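# Remove both clips from the cell, leads stay in

## Task

Lift both clips off the cell and set them down somewhere away from it, keeping the strips unbent and leaving the leads connected.

## Robot and tools

Robot: two arms with parallel grippers, left_arm and right_arm. left_arm sits on the +y side and right_arm on the -y side. These names do not match image sides. Measured base poses in the scene frame: left_arm at (+0.042, +0.252, 0) m with quat_wxyz (+1.000, 0, 0, -0.014); right_arm at (-0.047, -0.282, 0) m with quat_wxyz (+1.000, 0, 0, -0.015). A two-camera stand is fixed to the floor behind the arms.

Frames: the scene frame has its origin at table-top height, halfway between the nominal bases, with +z up and +x pointing out over the table. Every hand pose, velocity, Hand target and wrist-camera pose is expressed in that arm's own base frame. Fixed cameras and the table use the scene frame. On each gripper the fingers point along its +z axis and close along its y axis. end_effector_position is the point between the finger pads, just under 1 cm behind the tips. Reported positions and orientations can be off by a few cm, more so at long reach.

Row layout, shared by execute_actions and move: 16 numbers in one flat list covering both arms. First left_arm: x, y, z, qw, qx, qy, qz, opening. Then right_arm in the same order. x, y, z is an absolute gripper position in metres in that arm's base frame. The quaternion is an absolute orientation, w first. The opening runs from -1 (closed) to +1 (open). Approximate pad gaps: 87 mm at +1, 69 at +0.5, 43 at 0, 18 at -0.5, 0 at -1. Always send both arms. To keep an arm still, resend its last reported whole pose and its current opening. To keep an orientation, repeat the same target quaternion rather than copying a drifted reading. A 0 in the opening slot is a real command, not a placeholder.

execute_actions(actions, cameras): actions is a list of actions. Each action is up to 15 rows, and each row lasts one 1/30 s control step. If an action has fewer rows, its last row is held for the remaining steps. Each arm's target must stay within 0.6 m of that gripper's current position along every gripper axis, or the action is refused for both arms. If the first action fails this check, or any action is malformed, the whole call is rejected. An empty actions list returns state plus all cameras. cameras takes names, ["all"] or [].

move(target, speed, blend, opening_speed, blocking, cameras): drives each gripper in a straight line from its Hand target to the target pose. target is one 16-number row or a list of up to 15 rows, with no 0.6 m limit. speed is in m/s, range 0.002 to 2.9, default 0.25. Rotation is capped at twice that value in rad/s. speed can be one number or one per target. blend, in metres, rounds the corners of a list; 0 means a full stop at each point. opening_speed is the rate of change per second on the -1..+1 scale, minimum 0.2. The total move is cut off at 10 s. blocking=false returns after about 0.5 s while the move keeps running, and a new move takes over from it. Paths do not avoid obstacles or the other arm. Grippers lag and overshoot more at higher speed, especially with the arm nearly straight. Do not route a path close to an arm's own base: go around it.

wait(seconds, cameras): runs the scene for 0 to 10 s with the current commands held. stop(cameras): brakes a running move. zoom_image(camera, region): region is [x0, y0, x1, y1] in pixels of that camera's latest image, at most 504 by 504. Cameras are cam_head_left, cam_head_right, cam_high, cam_low, cam_left_wrist and cam_right_wrist, each 672x504. read_manual(section) returns licence text only. finished_scene(scene) ends scene 1 and cannot be undone, so call it only once the clips are off and resting stably.

Controller behaviour: at each step the commanded orientation is clipped to within 40 degrees of the measured one, so large turns take several commands. Friction and gravity can leave the gripper short, low or tilted. After every motion, check the reported pose and correct it.

Result lines:
- end_effector_position and end_effector_quat_wxyz: the measured gripper pose.
- Hand target: where the arm is currently being driven.
- Tool commands: the current opening commands.
- grip_measured: finger position on the command scale. It can be off by up to 0.043, and it reads slightly narrow when squeezing.
- Joint positions: the gripper value comes last, scaled from 0 (closed) to 1 (open).
- Joint velocities: may say "within noise".
- Joint torques: include the arm's own weight. Joints 1 to 3 wrap around at ±28 N m.
- move line: reports how the move ended (done, off_target, moving, held, fault) and any limits, e.g. paced (pose clipped) or held (steps withheld). done means at rest within 10 mm and 2 degrees of the target. It does not tell you whether the gripper is touching anything.
- Step readings: end_effector_position at selected steps, shown only for execute_actions.

Gripping: note grip_measured when the pads first touch the part. Commanding about 0.04 below that reading gives a full grip; closer to it gives a lighter one. The pad force limit is about 20 N, and a fast close can hit harder.

Avoid the following:
- Dropping a clip, letting go of a part while it is moving, or leaving anything off the table.
- Bending the strips or pulling a lead out of its socket.
- Fast contacts, or targets set far past a contact point: both increase the force.
- Any contact between the two arms, including one gripper closing on the other's fingers.
- Straining a wrist camera cable.
- Keeping an arm stretched out, carrying a load for long, or pushing toward an unreachable pose. These heat the motors, and heating continues while you think. MOTOR HOT appears at 75 °C. An over-temperature fault at 90 °C folds that arm permanently, and at 100 °C the arm collapses.

Each tool is called after "Call:" by a JSON object that holds its "op" and its "data".

## Session

Call:
{"op": "execute_actions", "data": {"actions": []}}

Scene clock: 0.00 s.
left_arm: end_effector_position=(+0.3641, -0.0018, +0.0388) grip_measured=+0.993 end_effector_quat_wxyz=(+0.558, +0.002, +0.829, -0.023) | right_arm: end_effector_position=(+0.3894, +0.0130, +0.0533) grip_measured=+0.989 end_effector_quat_wxyz=(+0.575, -0.042, +0.817, +0.008)
Joint positions: left_arm=[0.028 1.506 0.312 0.807 0.065 -0.012 0.997] | right_arm=[0.019 1.555 0.397 0.81 -0.044 -0.052 0.994]
Joint velocities: within noise
Joint torques (N m): no reading
Heat: left arm: 33 °C; right arm: 32 °C.
Hand target: left_arm +0.3684, -0.0017, +0.0458; +0.567, +0.002, +0.823, -0.022 | right_arm +0.3907, +0.0131, +0.0557; +0.576, -0.042, +0.816, +0.008
Tool commands: left_gripper/opening=+1.0 right_gripper/opening=+1.0

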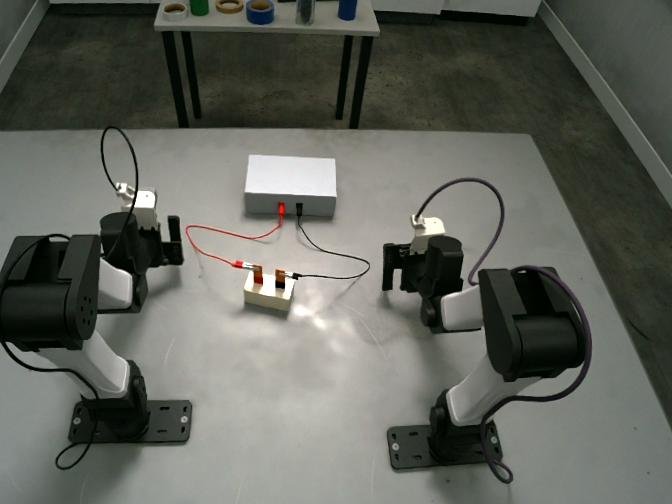

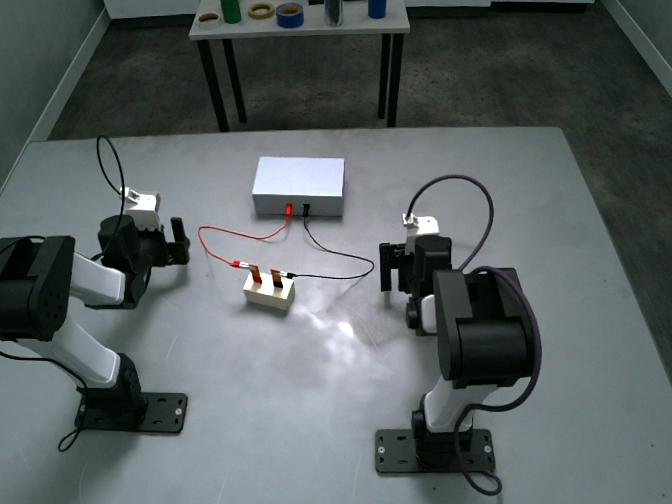

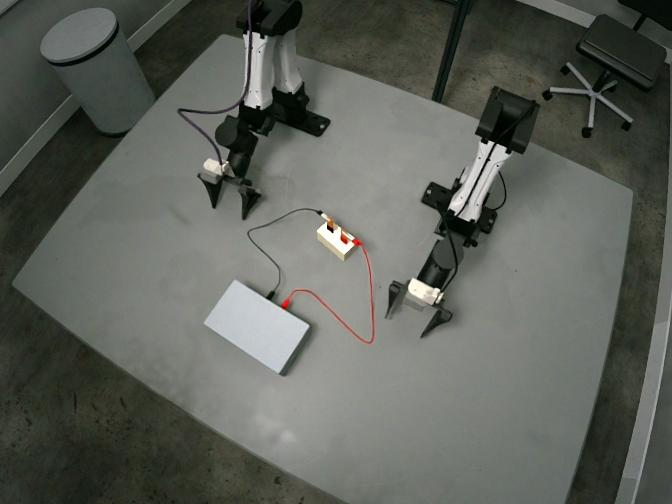

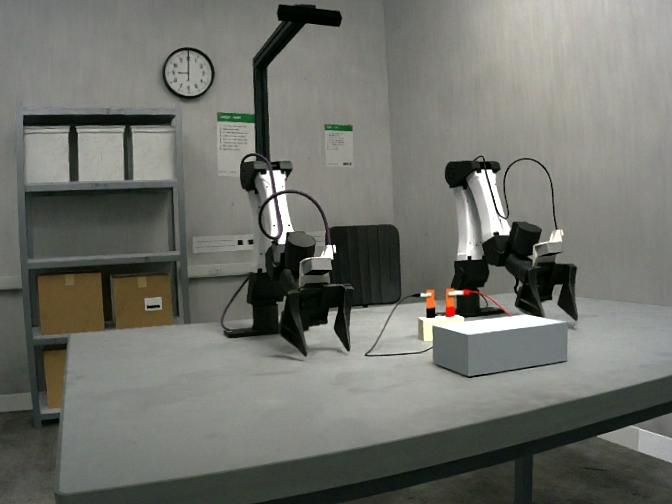

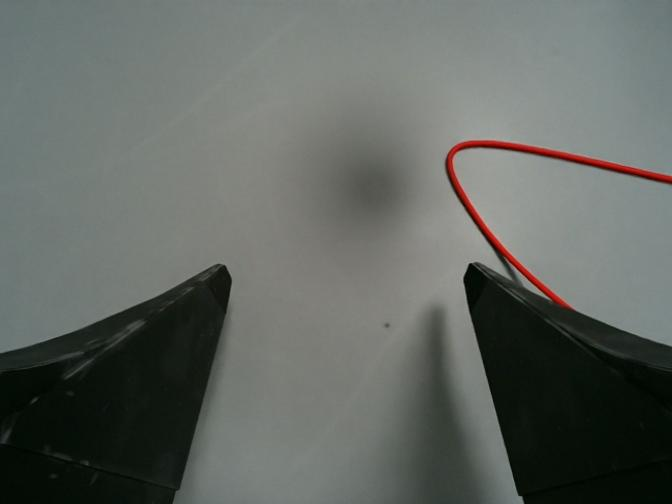

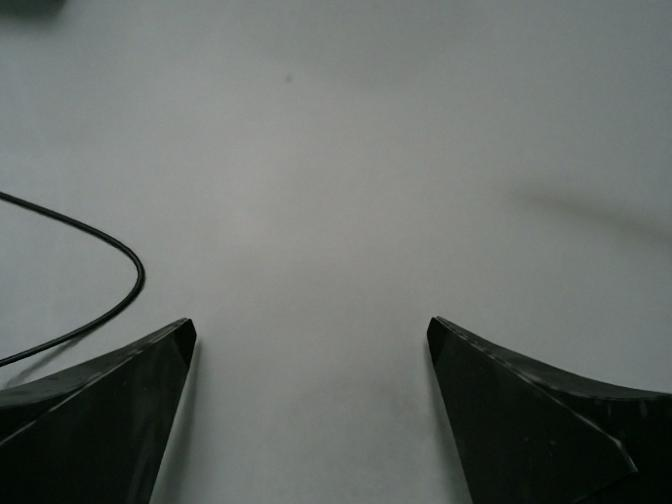

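Call:
{"op": "zoom_image", "data": {"camera": "cam_head_left", "region": [220, 240, 320, 320]}}

Call:
{"op": "zoom_image", "data": {"camera": "cam_high", "region": [300, 200, 380, 270]}}

Call:
{"op": "zoom_image", "data": {"camera": "cam_low", "region": [400, 270, 500, 350]}}

Call:
{"op": "zoom_image", "data": {"camera": "cam_head_right", "region": [220, 240, 320, 320]}}

Scaled by 5.040 from the camera's 672x504 image, which has a finer 960x720 frame.

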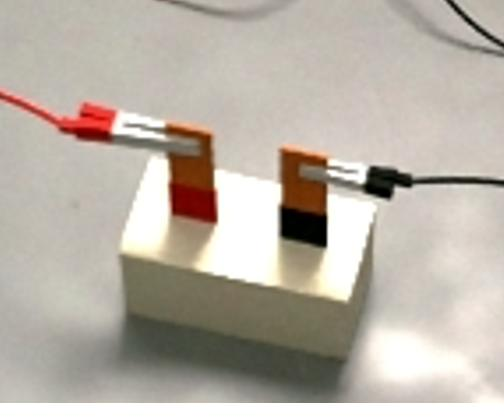

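Scaled by 6.300 from the camera's 672x504 image, which has a finer 960x720 frame.

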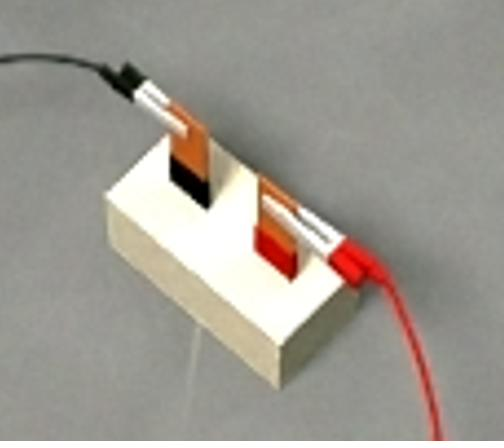

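Scaled by 5.040 from the camera's 672x504 image, which has a finer 960x720 frame.

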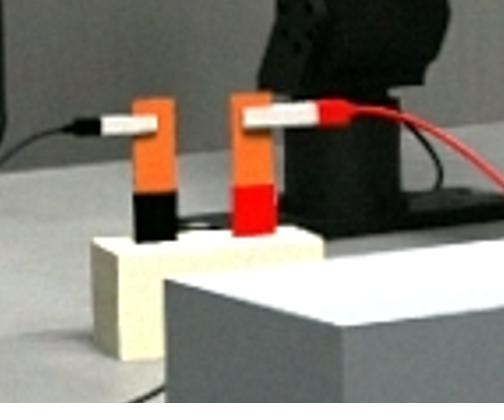

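Scaled by 5.040 from the camera's 672x504 image, which has a finer 960x720 frame.

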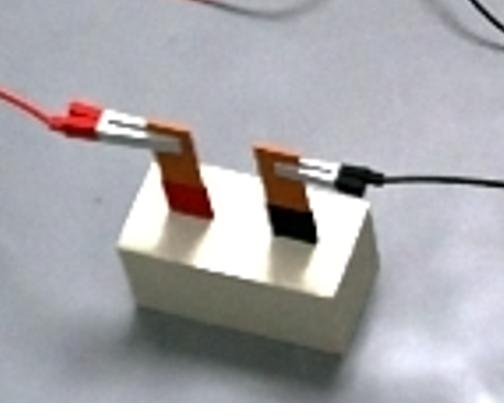

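Call:
{"op": "move", "data": {"target": [0.2845,-0.20,0.16,0.537,0,0.843,0,1,0.3907,0.0131,0.0557,0.576,-0.042,0.816,0.008,1], "cameras": ["all"]}}

Scene clock: 4.33 s.
left_arm: end_effector_position=(+0.2795, -0.1955, +0.1478) grip_measured=+0.993 end_effector_quat_wxyz=(+0.528, +0.016, +0.849, +0.007) | right_arm: end_effector_position=(+0.3894, +0.0130, +0.0533) grip_measured=+0.989 end_effector_quat_wxyz=(+0.575, -0.042, +0.817, +0.008)
Joint positions: left_arm=[-0.949 1.256 0.8 -0.244 -0.812 -0.517 0.997] | right_arm=[0.019 1.555 0.397 0.81 -0.044 -0.052 0.994]
Joint torques (N m): left_arm=[0.12 -3.66 12.12 1.32 -0.35 -0.11] | right_arm=[0.36 -6.71 5.08 2.1 -0.07 0.06]
Heat: left arm: 34 °C; right arm: 32 °C.
Hand target: left_arm +0.2843, -0.1998, +0.1600; +0.538, +0.000, +0.843, +0.000 | right_arm +0.3907, +0.0131, +0.0557; +0.576, -0.042, +0.816, +0.008
Off the commanded pose: left_arm 0.014 m, 2 deg | right_arm 0.003 m, 0 deg.
move: off_target (left_arm)

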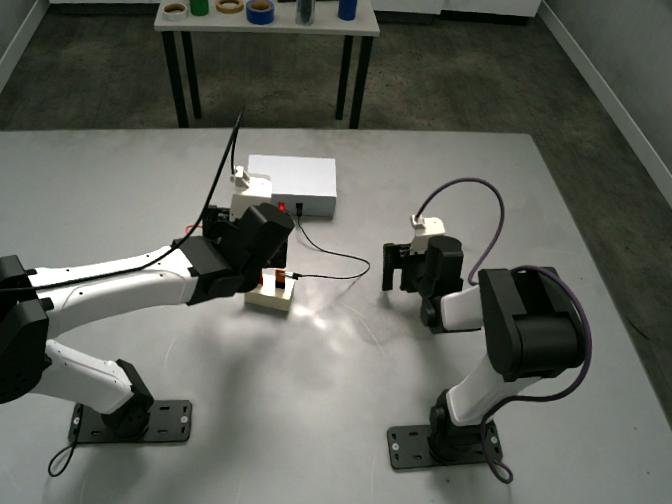

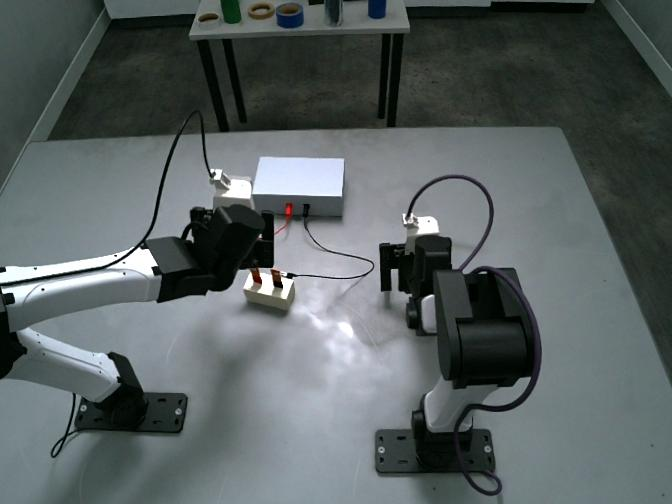

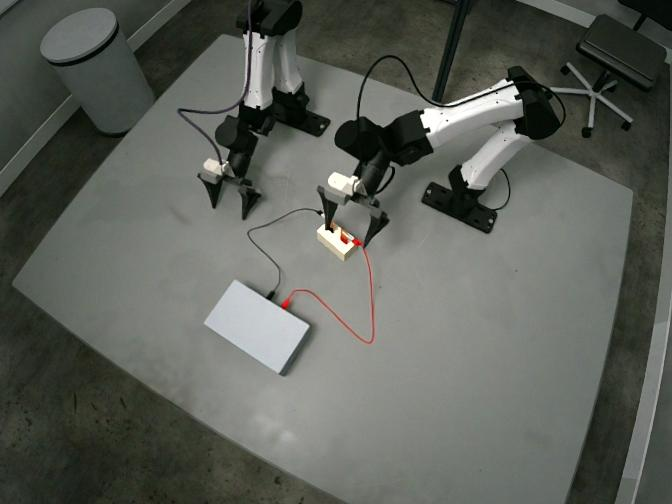

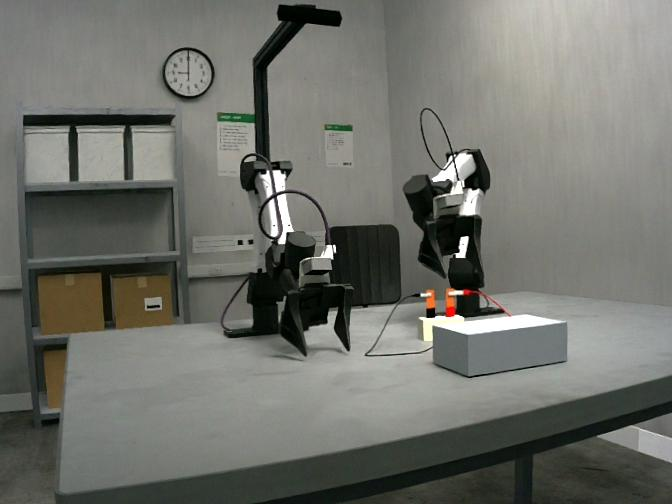

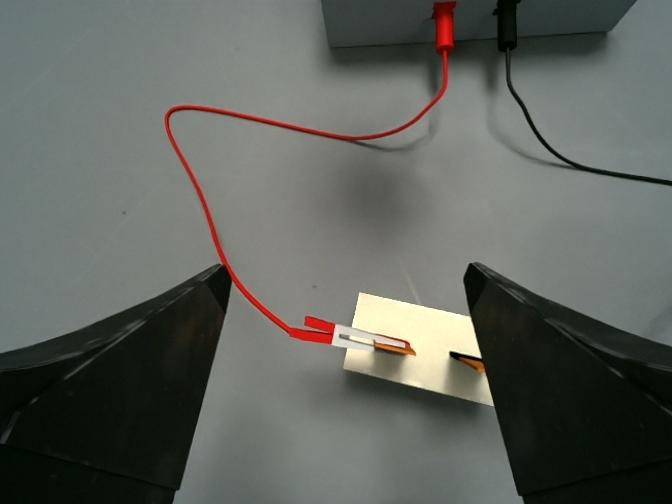

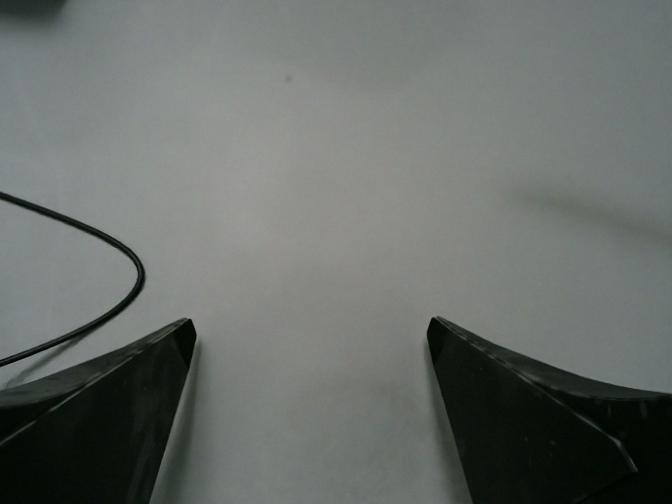

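Call:
{"op": "move", "data": {"target": [0.265,-0.235,0.16,0.537,0,0.843,0,1,0.3907,0.0131,0.0557,0.576,-0.042,0.816,0.008,1], "cameras": ["cam_left_wrist"]}}

Call:
{"op": "zoom_image", "data": {"camera": "cam_left_wrist", "region": [220, 200, 520, 400]}}

Scene clock: 5.80 s.
left_arm: end_effector_position=(+0.2613, -0.2291, +0.1486) grip_measured=+0.993 end_effector_quat_wxyz=(+0.528, +0.014, +0.849, +0.008) | right_arm: end_effector_position=(+0.3894, +0.0130, +0.0533) grip_measured=+0.989 end_effector_quat_wxyz=(+0.575, -0.042, +0.817, +0.008)
Joint positions: left_arm=[-1.083 1.354 0.897 -0.352 -0.913 -0.66 0.997] | right_arm=[0.019 1.555 0.397 0.81 -0.044 -0.052 0.994]
Joint torques (N m): left_arm=[-0.14 -4.33 11.93 1.16 -0.4 -0.1] | right_arm=[0.36 -6.69 5.09 2.1 -0.07 0.06]
Heat: left arm: 34 °C; right arm: 32 °C.
Hand target: left_arm +0.2648, -0.2348, +0.1600; +0.537, +0.000, +0.843, +0.000 | right_arm +0.3907, +0.0131, +0.0557; +0.576, -0.042, +0.816, +0.008
Off the commanded pose: left_arm 0.013 m, 2 deg | right_arm 0.003 m, 0 deg.
move: off_target (left_arm)
Images, in order (width x height): cam_left_wrist 672x504.

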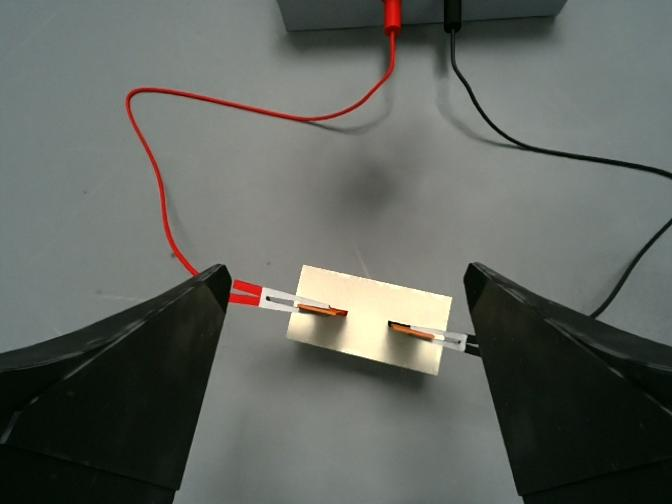

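Scaled by 1.680 from the camera's 672x504 image, which has a finer 960x720 frame.

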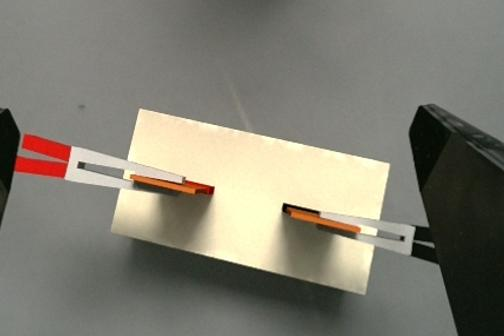

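Call:
{"op": "move", "data": {"target": [0.263,-0.180,0.20,0,0.780,0.625,0,0,0.3907,0.0131,0.0557,0.576,-0.042,0.816,0.008,1], "cameras": ["all"]}}

Scene clock: 12.37 s.
left_arm: end_effector_position=(+0.2620, -0.1796, +0.1930) grip_measured=+0.000 end_effector_quat_wxyz=(+0.027, +0.775, +0.631, +0.006) | right_arm: end_effector_position=(+0.3894, +0.0130, +0.0533) grip_measured=+0.989 end_effector_quat_wxyz=(+0.575, -0.042, +0.817, +0.008)
Joint positions: left_arm=[-0.717 1.802 1.854 -1.567 -0.003 1.057 0.5] | right_arm=[0.019 1.555 0.397 0.81 -0.044 -0.052 0.994]
Joint torques (N m): left_arm=[-0.08 -8.58 8.91 0.21 0.08 0.24] | right_arm=[0.36 -6.71 5.08 2.1 -0.07 0.05]
Heat: left arm: 34 °C; right arm: 32 °C.
Hand target: left_arm +0.2629, -0.1799, +0.1994; +0.034, +0.780, +0.624, +0.011 | right_arm +0.3907, +0.0131, +0.0557; +0.576, -0.042, +0.816, +0.008
Off the commanded pose: left_arm 0.007 m, 3 deg | right_arm 0.003 m, 0 deg.
joint sent to its limit (left arm) — joint 4 (wrist pitch), lower limit. The joint targets are off in orientation, not in position.
move: off_target (left_arm)

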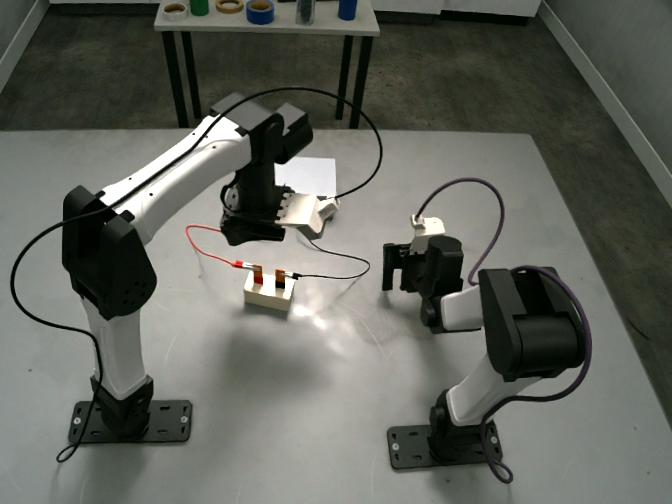

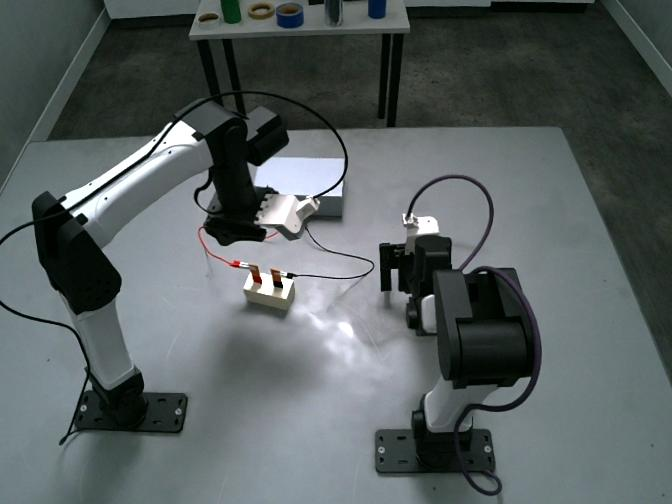

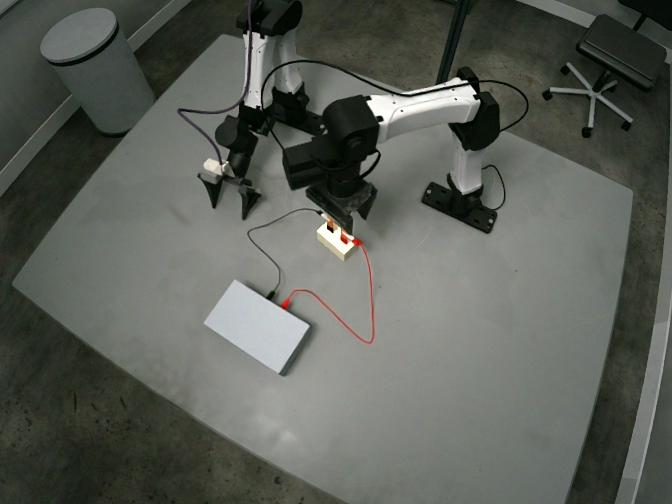

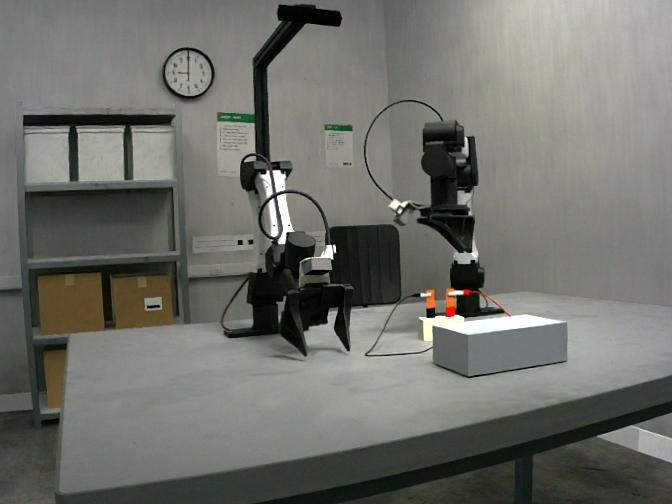

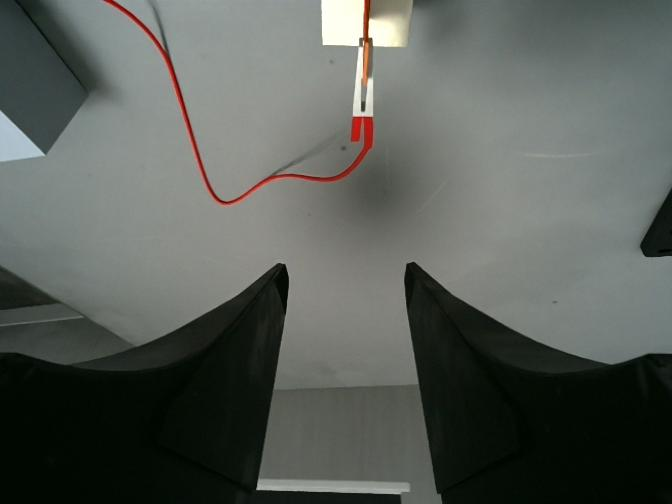

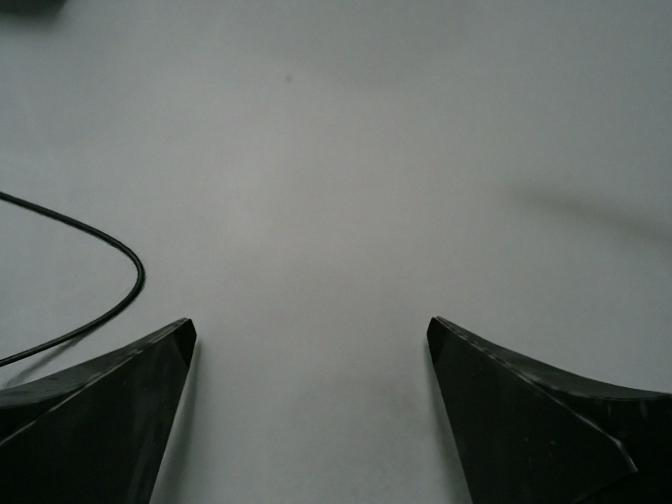

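Call:
{"op": "move", "data": {"target": [0.256,-0.178,0.150,0,0.780,0.625,0,0,0.3907,0.0131,0.0557,0.576,-0.042,0.816,0.008,1], "cameras": ["cam_left_wrist","cam_low","cam_high","cam_head_left"]}}

Call:
{"op": "zoom_image", "data": {"camera": "cam_low", "region": [380, 180, 530, 360]}}

Call:
{"op": "zoom_image", "data": {"camera": "cam_left_wrist", "region": [220, 0, 520, 300]}}

Scene clock: 14.80 s.
left_arm: end_effector_position=(+0.2564, -0.1758, +0.1511) grip_measured=+0.000 end_effector_quat_wxyz=(-0.004, +0.776, +0.630, +0.001) | right_arm: end_effector_position=(+0.3894, +0.0130, +0.0533) grip_measured=+0.989 end_effector_quat_wxyz=(+0.575, -0.042, +0.817, +0.008)
Joint positions: left_arm=[-0.719 1.802 1.68 -1.456 -0.003 1.058 0.5] | right_arm=[0.019 1.555 0.397 0.81 -0.044 -0.052 0.994]
Joint torques (N m): left_arm=[-0.21 -8.44 6.37 0.3 0.16 0.16] | right_arm=[0.36 -6.69 5.08 2.1 -0.07 0.06]
Heat: left arm: 35 °C; right arm: 33 °C.
Hand target: left_arm +0.2560, -0.1780, +0.1499; +0.000, +0.780, +0.625, +0.000 | right_arm +0.3907, +0.0131, +0.0557; +0.576, -0.042, +0.816, +0.008
Off the commanded pose: left_arm 0.003 m, 1 deg | right_arm 0.003 m, 0 deg.
move: done
Images, in order (width x height): cam_head_left 672x504, cam_high 672x504, cam_low 672x504, cam_left_wrist 672x504.

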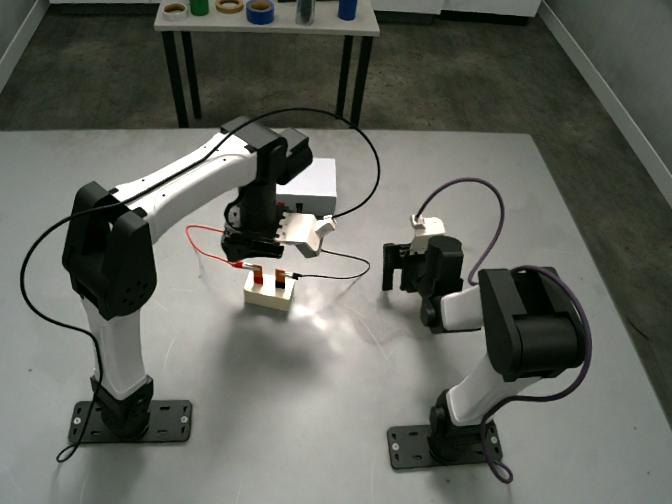

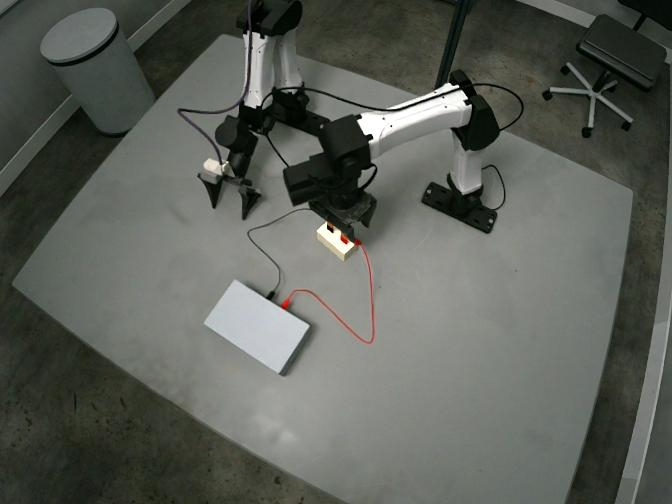

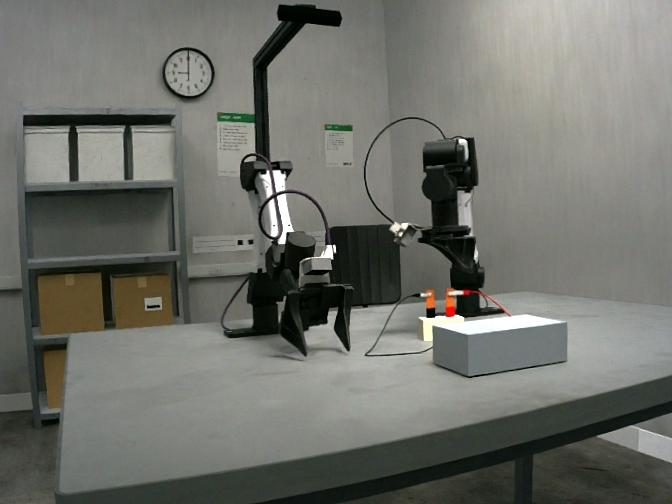

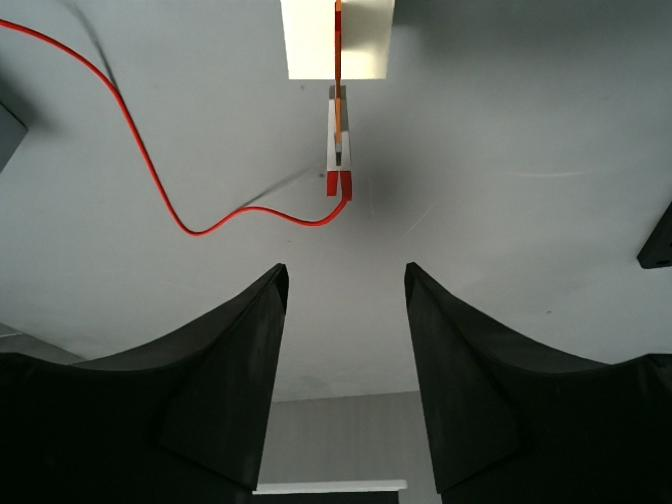

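Scaled by 2.800 from the camera's 672x504 image, which has a finer 960x720 frame.

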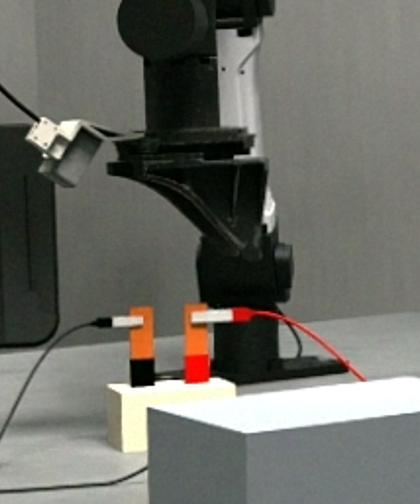

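Scaled by 1.680 from the camera's 672x504 image, which has a finer 960x720 frame.

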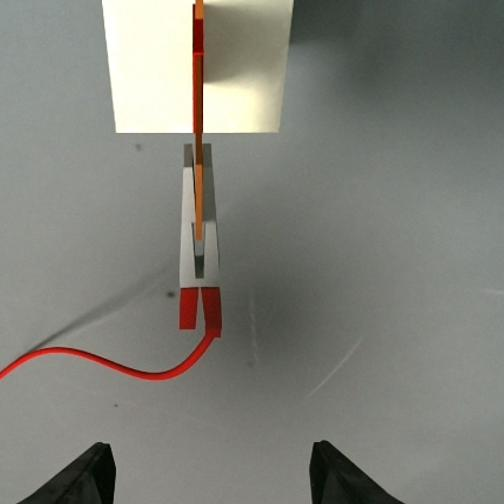

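Call:
{"op": "move", "data": {"target": [0.259,-0.173,0.125,0.1353,0.7615,0.6102,-0.1688,0,0.3907,0.0131,0.0557,0.576,-0.042,0.816,0.008,1], "speed": 0.12, "cameras": ["cam_left_wrist","cam_low","cam_high","cam_head_left"]}}

Call:
{"op": "zoom_image", "data": {"camera": "cam_low", "region": [400, 220, 510, 350]}}

Call:
{"op": "zoom_image", "data": {"camera": "cam_left_wrist", "region": [220, 50, 520, 350]}}

Scene clock: 19.03 s.
left_arm: end_effector_position=(+0.2588, -0.1716, +0.1192) grip_measured=+0.000 end_effector_quat_wxyz=(+0.117, +0.759, +0.619, -0.168) | right_arm: end_effector_position=(+0.3894, +0.0130, +0.0533) grip_measured=+0.989 end_effector_quat_wxyz=(+0.575, -0.042, +0.817, +0.008)
Joint positions: left_arm=[-0.481 1.672 1.409 -1.219 0.403 1.274 0.5] | right_arm=[0.019 1.555 0.397 0.81 -0.044 -0.052 0.994]
Joint torques (N m): left_arm=[0.68 -9.68 6.42 0.46 0.5 0.26] | right_arm=[0.36 -6.69 5.09 2.1 -0.07 0.06]
Heat: left arm: 35 °C; right arm: 33 °C.
Hand target: left_arm +0.2590, -0.1730, +0.1250; +0.135, +0.762, +0.610, -0.169 | right_arm +0.3907, +0.0131, +0.0557; +0.576, -0.042, +0.816, +0.008
Off the commanded pose: left_arm 0.006 m, 2 deg | right_arm 0.003 m, 0 deg.
move: done
Images, in order (width x height): cam_head_left 672x504, cam_high 672x504, cam_low 672x504, cam_left_wrist 672x504.

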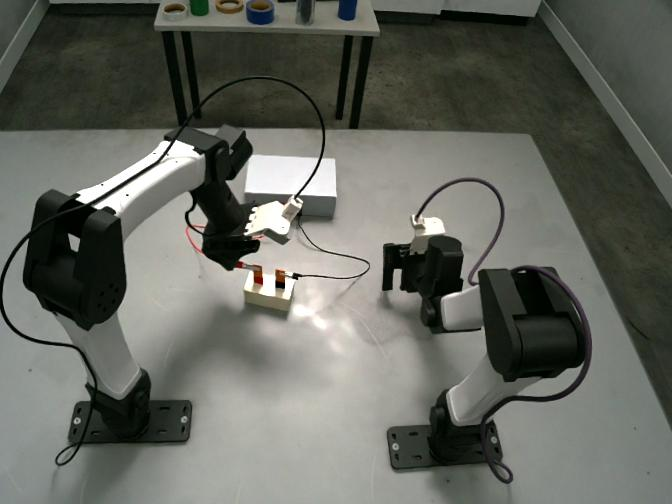

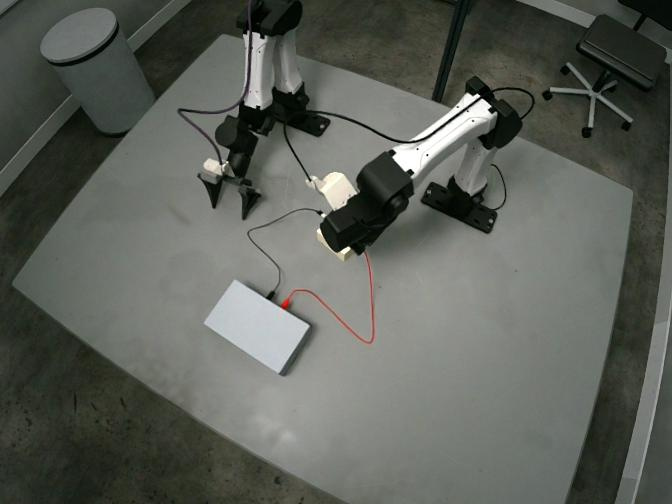

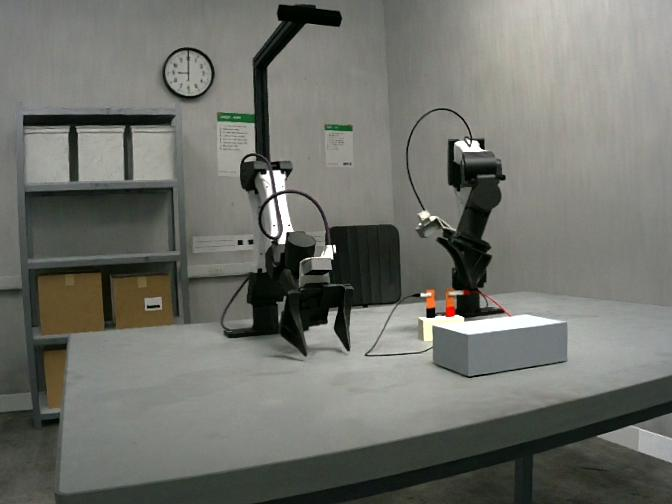

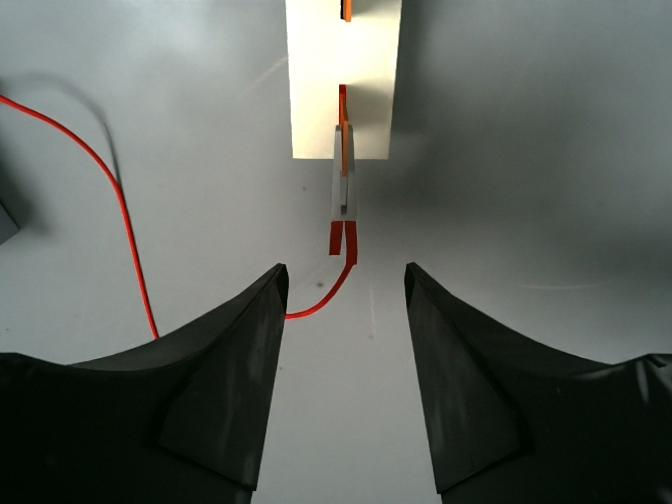

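Scaled by 3.877 from the camera's 672x504 image, which has a finer 960x720 frame.

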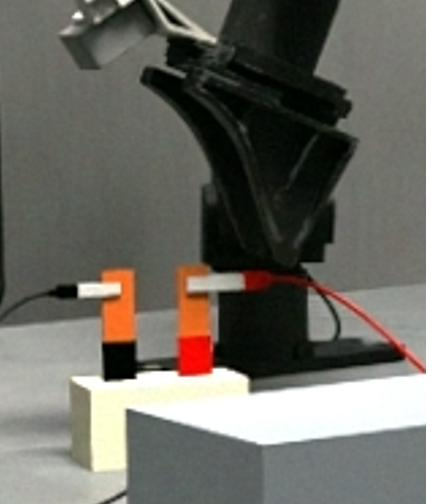

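Scaled by 1.680 from the camera's 672x504 image, which has a finer 960x720 frame.

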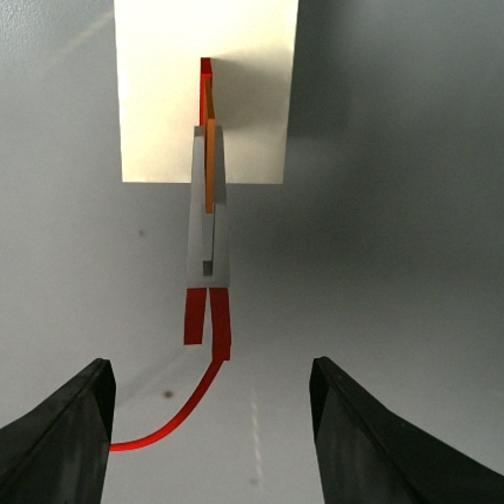

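Call:
{"op": "move", "data": {"target": [0.2595,-0.178,0.1125,0.140,0.761,0.608,-0.173,0,0.3907,0.0131,0.0557,0.576,-0.042,0.816,0.008,1], "speed": 0.08, "cameras": ["cam_left_wrist","cam_low"]}}

Call:
{"op": "zoom_image", "data": {"camera": "cam_low", "region": [400, 220, 510, 350]}}

Call:
{"op": "zoom_image", "data": {"camera": "cam_left_wrist", "region": [220, 50, 520, 350]}}

Scene clock: 20.83 s.
left_arm: end_effector_position=(+0.2604, -0.1748, +0.1083) grip_measured=+0.000 end_effector_quat_wxyz=(+0.126, +0.759, +0.616, -0.171) | right_arm: end_effector_position=(+0.3894, +0.0130, +0.0533) grip_measured=+0.989 end_effector_quat_wxyz=(+0.575, -0.042, +0.817, +0.008)
Joint positions: left_arm=[-0.481 1.672 1.363 -1.16 0.415 1.274 0.5] | right_arm=[0.019 1.555 0.397 0.81 -0.044 -0.052 0.994]
Joint torques (N m): left_arm=[0.1 -9.07 6.49 0.5 0.5 0.18] | right_arm=[0.36 -6.71 5.08 2.1 -0.07 0.05]
Heat: left arm: 35 °C; right arm: 33 °C.
Hand target: left_arm +0.2594, -0.1780, +0.1124; +0.140, +0.762, +0.609, -0.173 | right_arm +0.3907, +0.0131, +0.0557; +0.576, -0.042, +0.816, +0.008
Off the commanded pose: left_arm 0.005 m, 2 deg | right_arm 0.003 m, 0 deg.
move: done
Images, in order (width x height): cam_low 672x504, cam_left_wrist 672x504.

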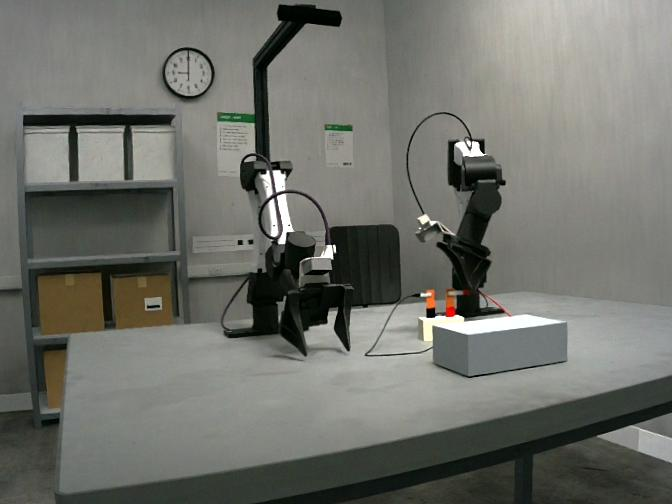

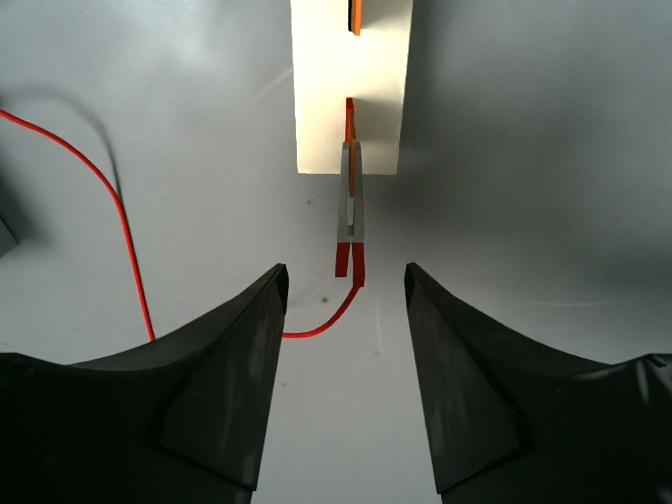

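Scaled by 3.877 from the camera's 672x504 image, which has a finer 960x720 frame.

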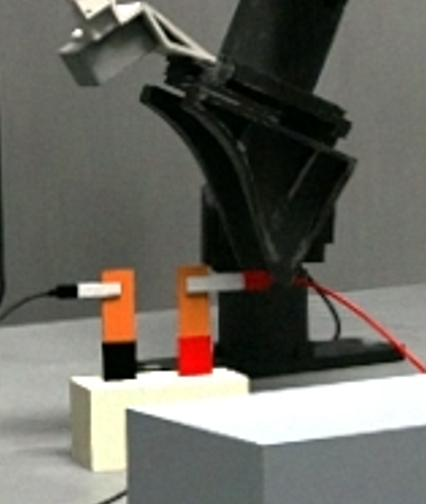

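Scaled by 1.680 from the camera's 672x504 image, which has a finer 960x720 frame.

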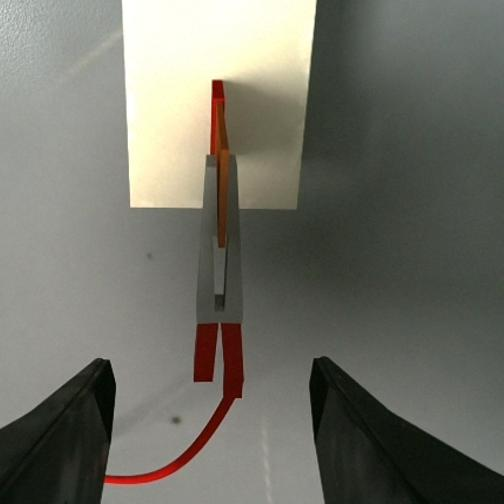

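Call:
{"op": "move", "data": {"target": [0.2590,-0.180,0.1085,0.140,0.761,0.608,-0.173,-0.35,0.3907,0.0131,0.0557,0.576,-0.042,0.816,0.008,1], "speed": 0.08, "cameras": ["cam_left_wrist","cam_low","cam_high"]}}

Call:
{"op": "zoom_image", "data": {"camera": "cam_low", "region": [420, 250, 500, 330]}}

Call:
{"op": "zoom_image", "data": {"camera": "cam_left_wrist", "region": [240, 150, 440, 350]}}

Call:
{"op": "zoom_image", "data": {"camera": "cam_high", "region": [300, 180, 400, 280]}}

Scene clock: 23.73 s.
left_arm: end_effector_position=(+0.2611, -0.1756, +0.1049) grip_measured=-0.350 end_effector_quat_wxyz=(+0.128, +0.759, +0.615, -0.170) | right_arm: end_effector_position=(+0.3894, +0.0130, +0.0533) grip_measured=+0.989 end_effector_quat_wxyz=(+0.575, -0.042, +0.817, +0.008)
Joint positions: left_arm=[-0.482 1.672 1.349 -1.141 0.416 1.274 0.325] | right_arm=[0.019 1.555 0.397 0.81 -0.044 -0.052 0.994]
Joint torques (N m): left_arm=[-0.31 -8.87 6.49 0.49 0.49 0.1] | right_arm=[0.36 -6.69 5.08 2.1 -0.07 0.06]
Heat: left arm: 35 °C; right arm: 33 °C.
Hand target: left_arm +0.2590, -0.1799, +0.1085; +0.140, +0.762, +0.609, -0.173 | right_arm +0.3907, +0.0131, +0.0557; +0.576, -0.042, +0.816, +0.008
Off the commanded pose: left_arm 0.006 m, 2 deg | right_arm 0.003 m, 0 deg.
move: done
Images, in order (width x height): cam_high 672x504, cam_low 672x504, cam_left_wrist 672x504.

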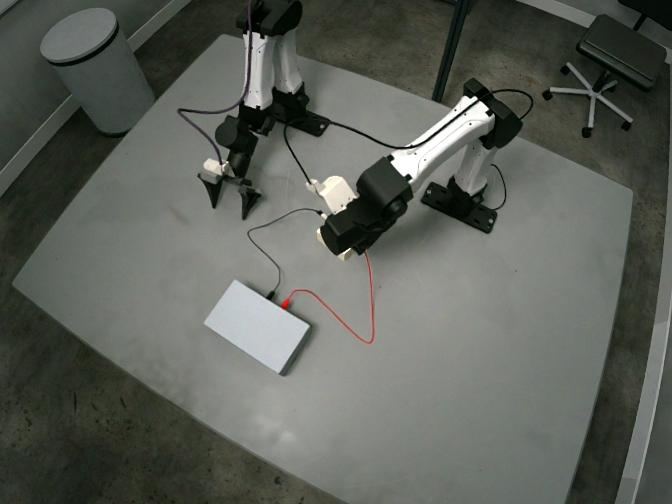

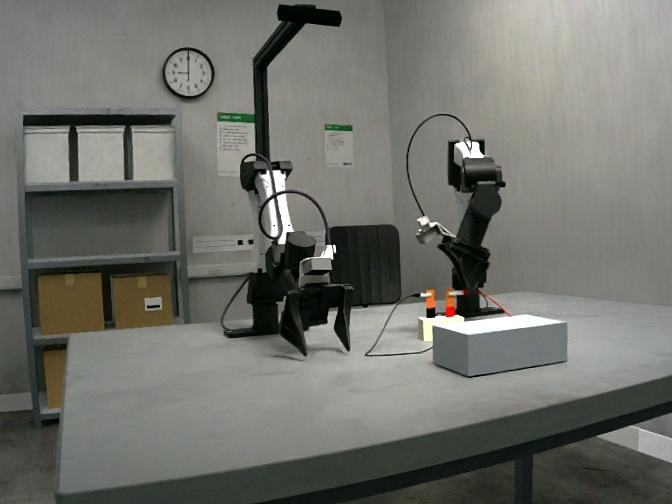

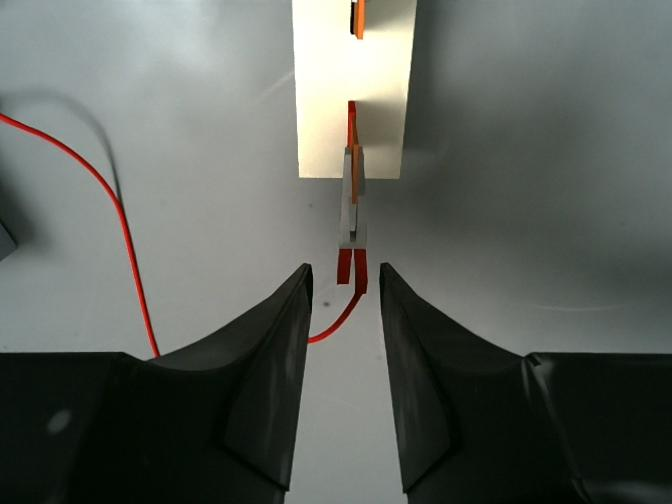

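Scaled by 6.300 from the camera's 672x504 image, which has a finer 960x720 frame.

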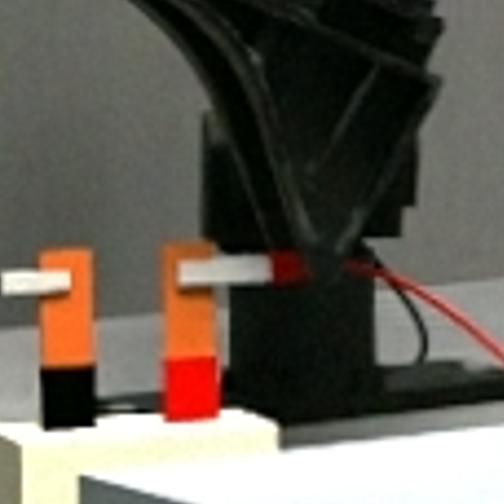

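Scaled by 2.520 from the camera's 672x504 image, which has a finer 960x720 frame.

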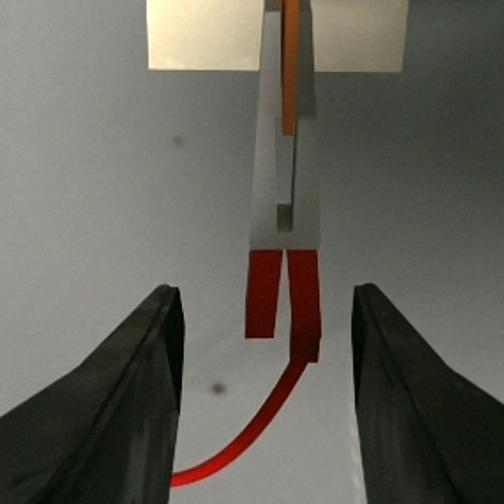

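Scaled by 5.040 from the camera's 672x504 image, which has a finer 960x720 frame.

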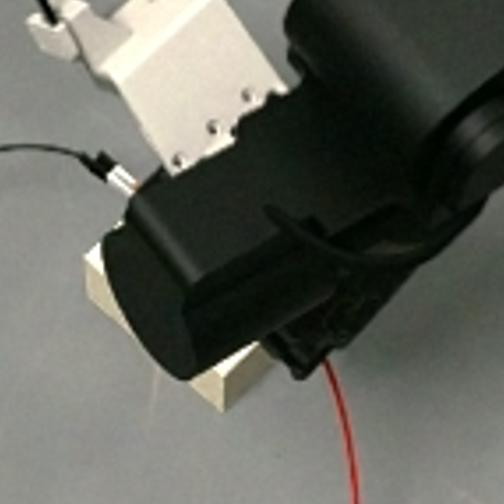

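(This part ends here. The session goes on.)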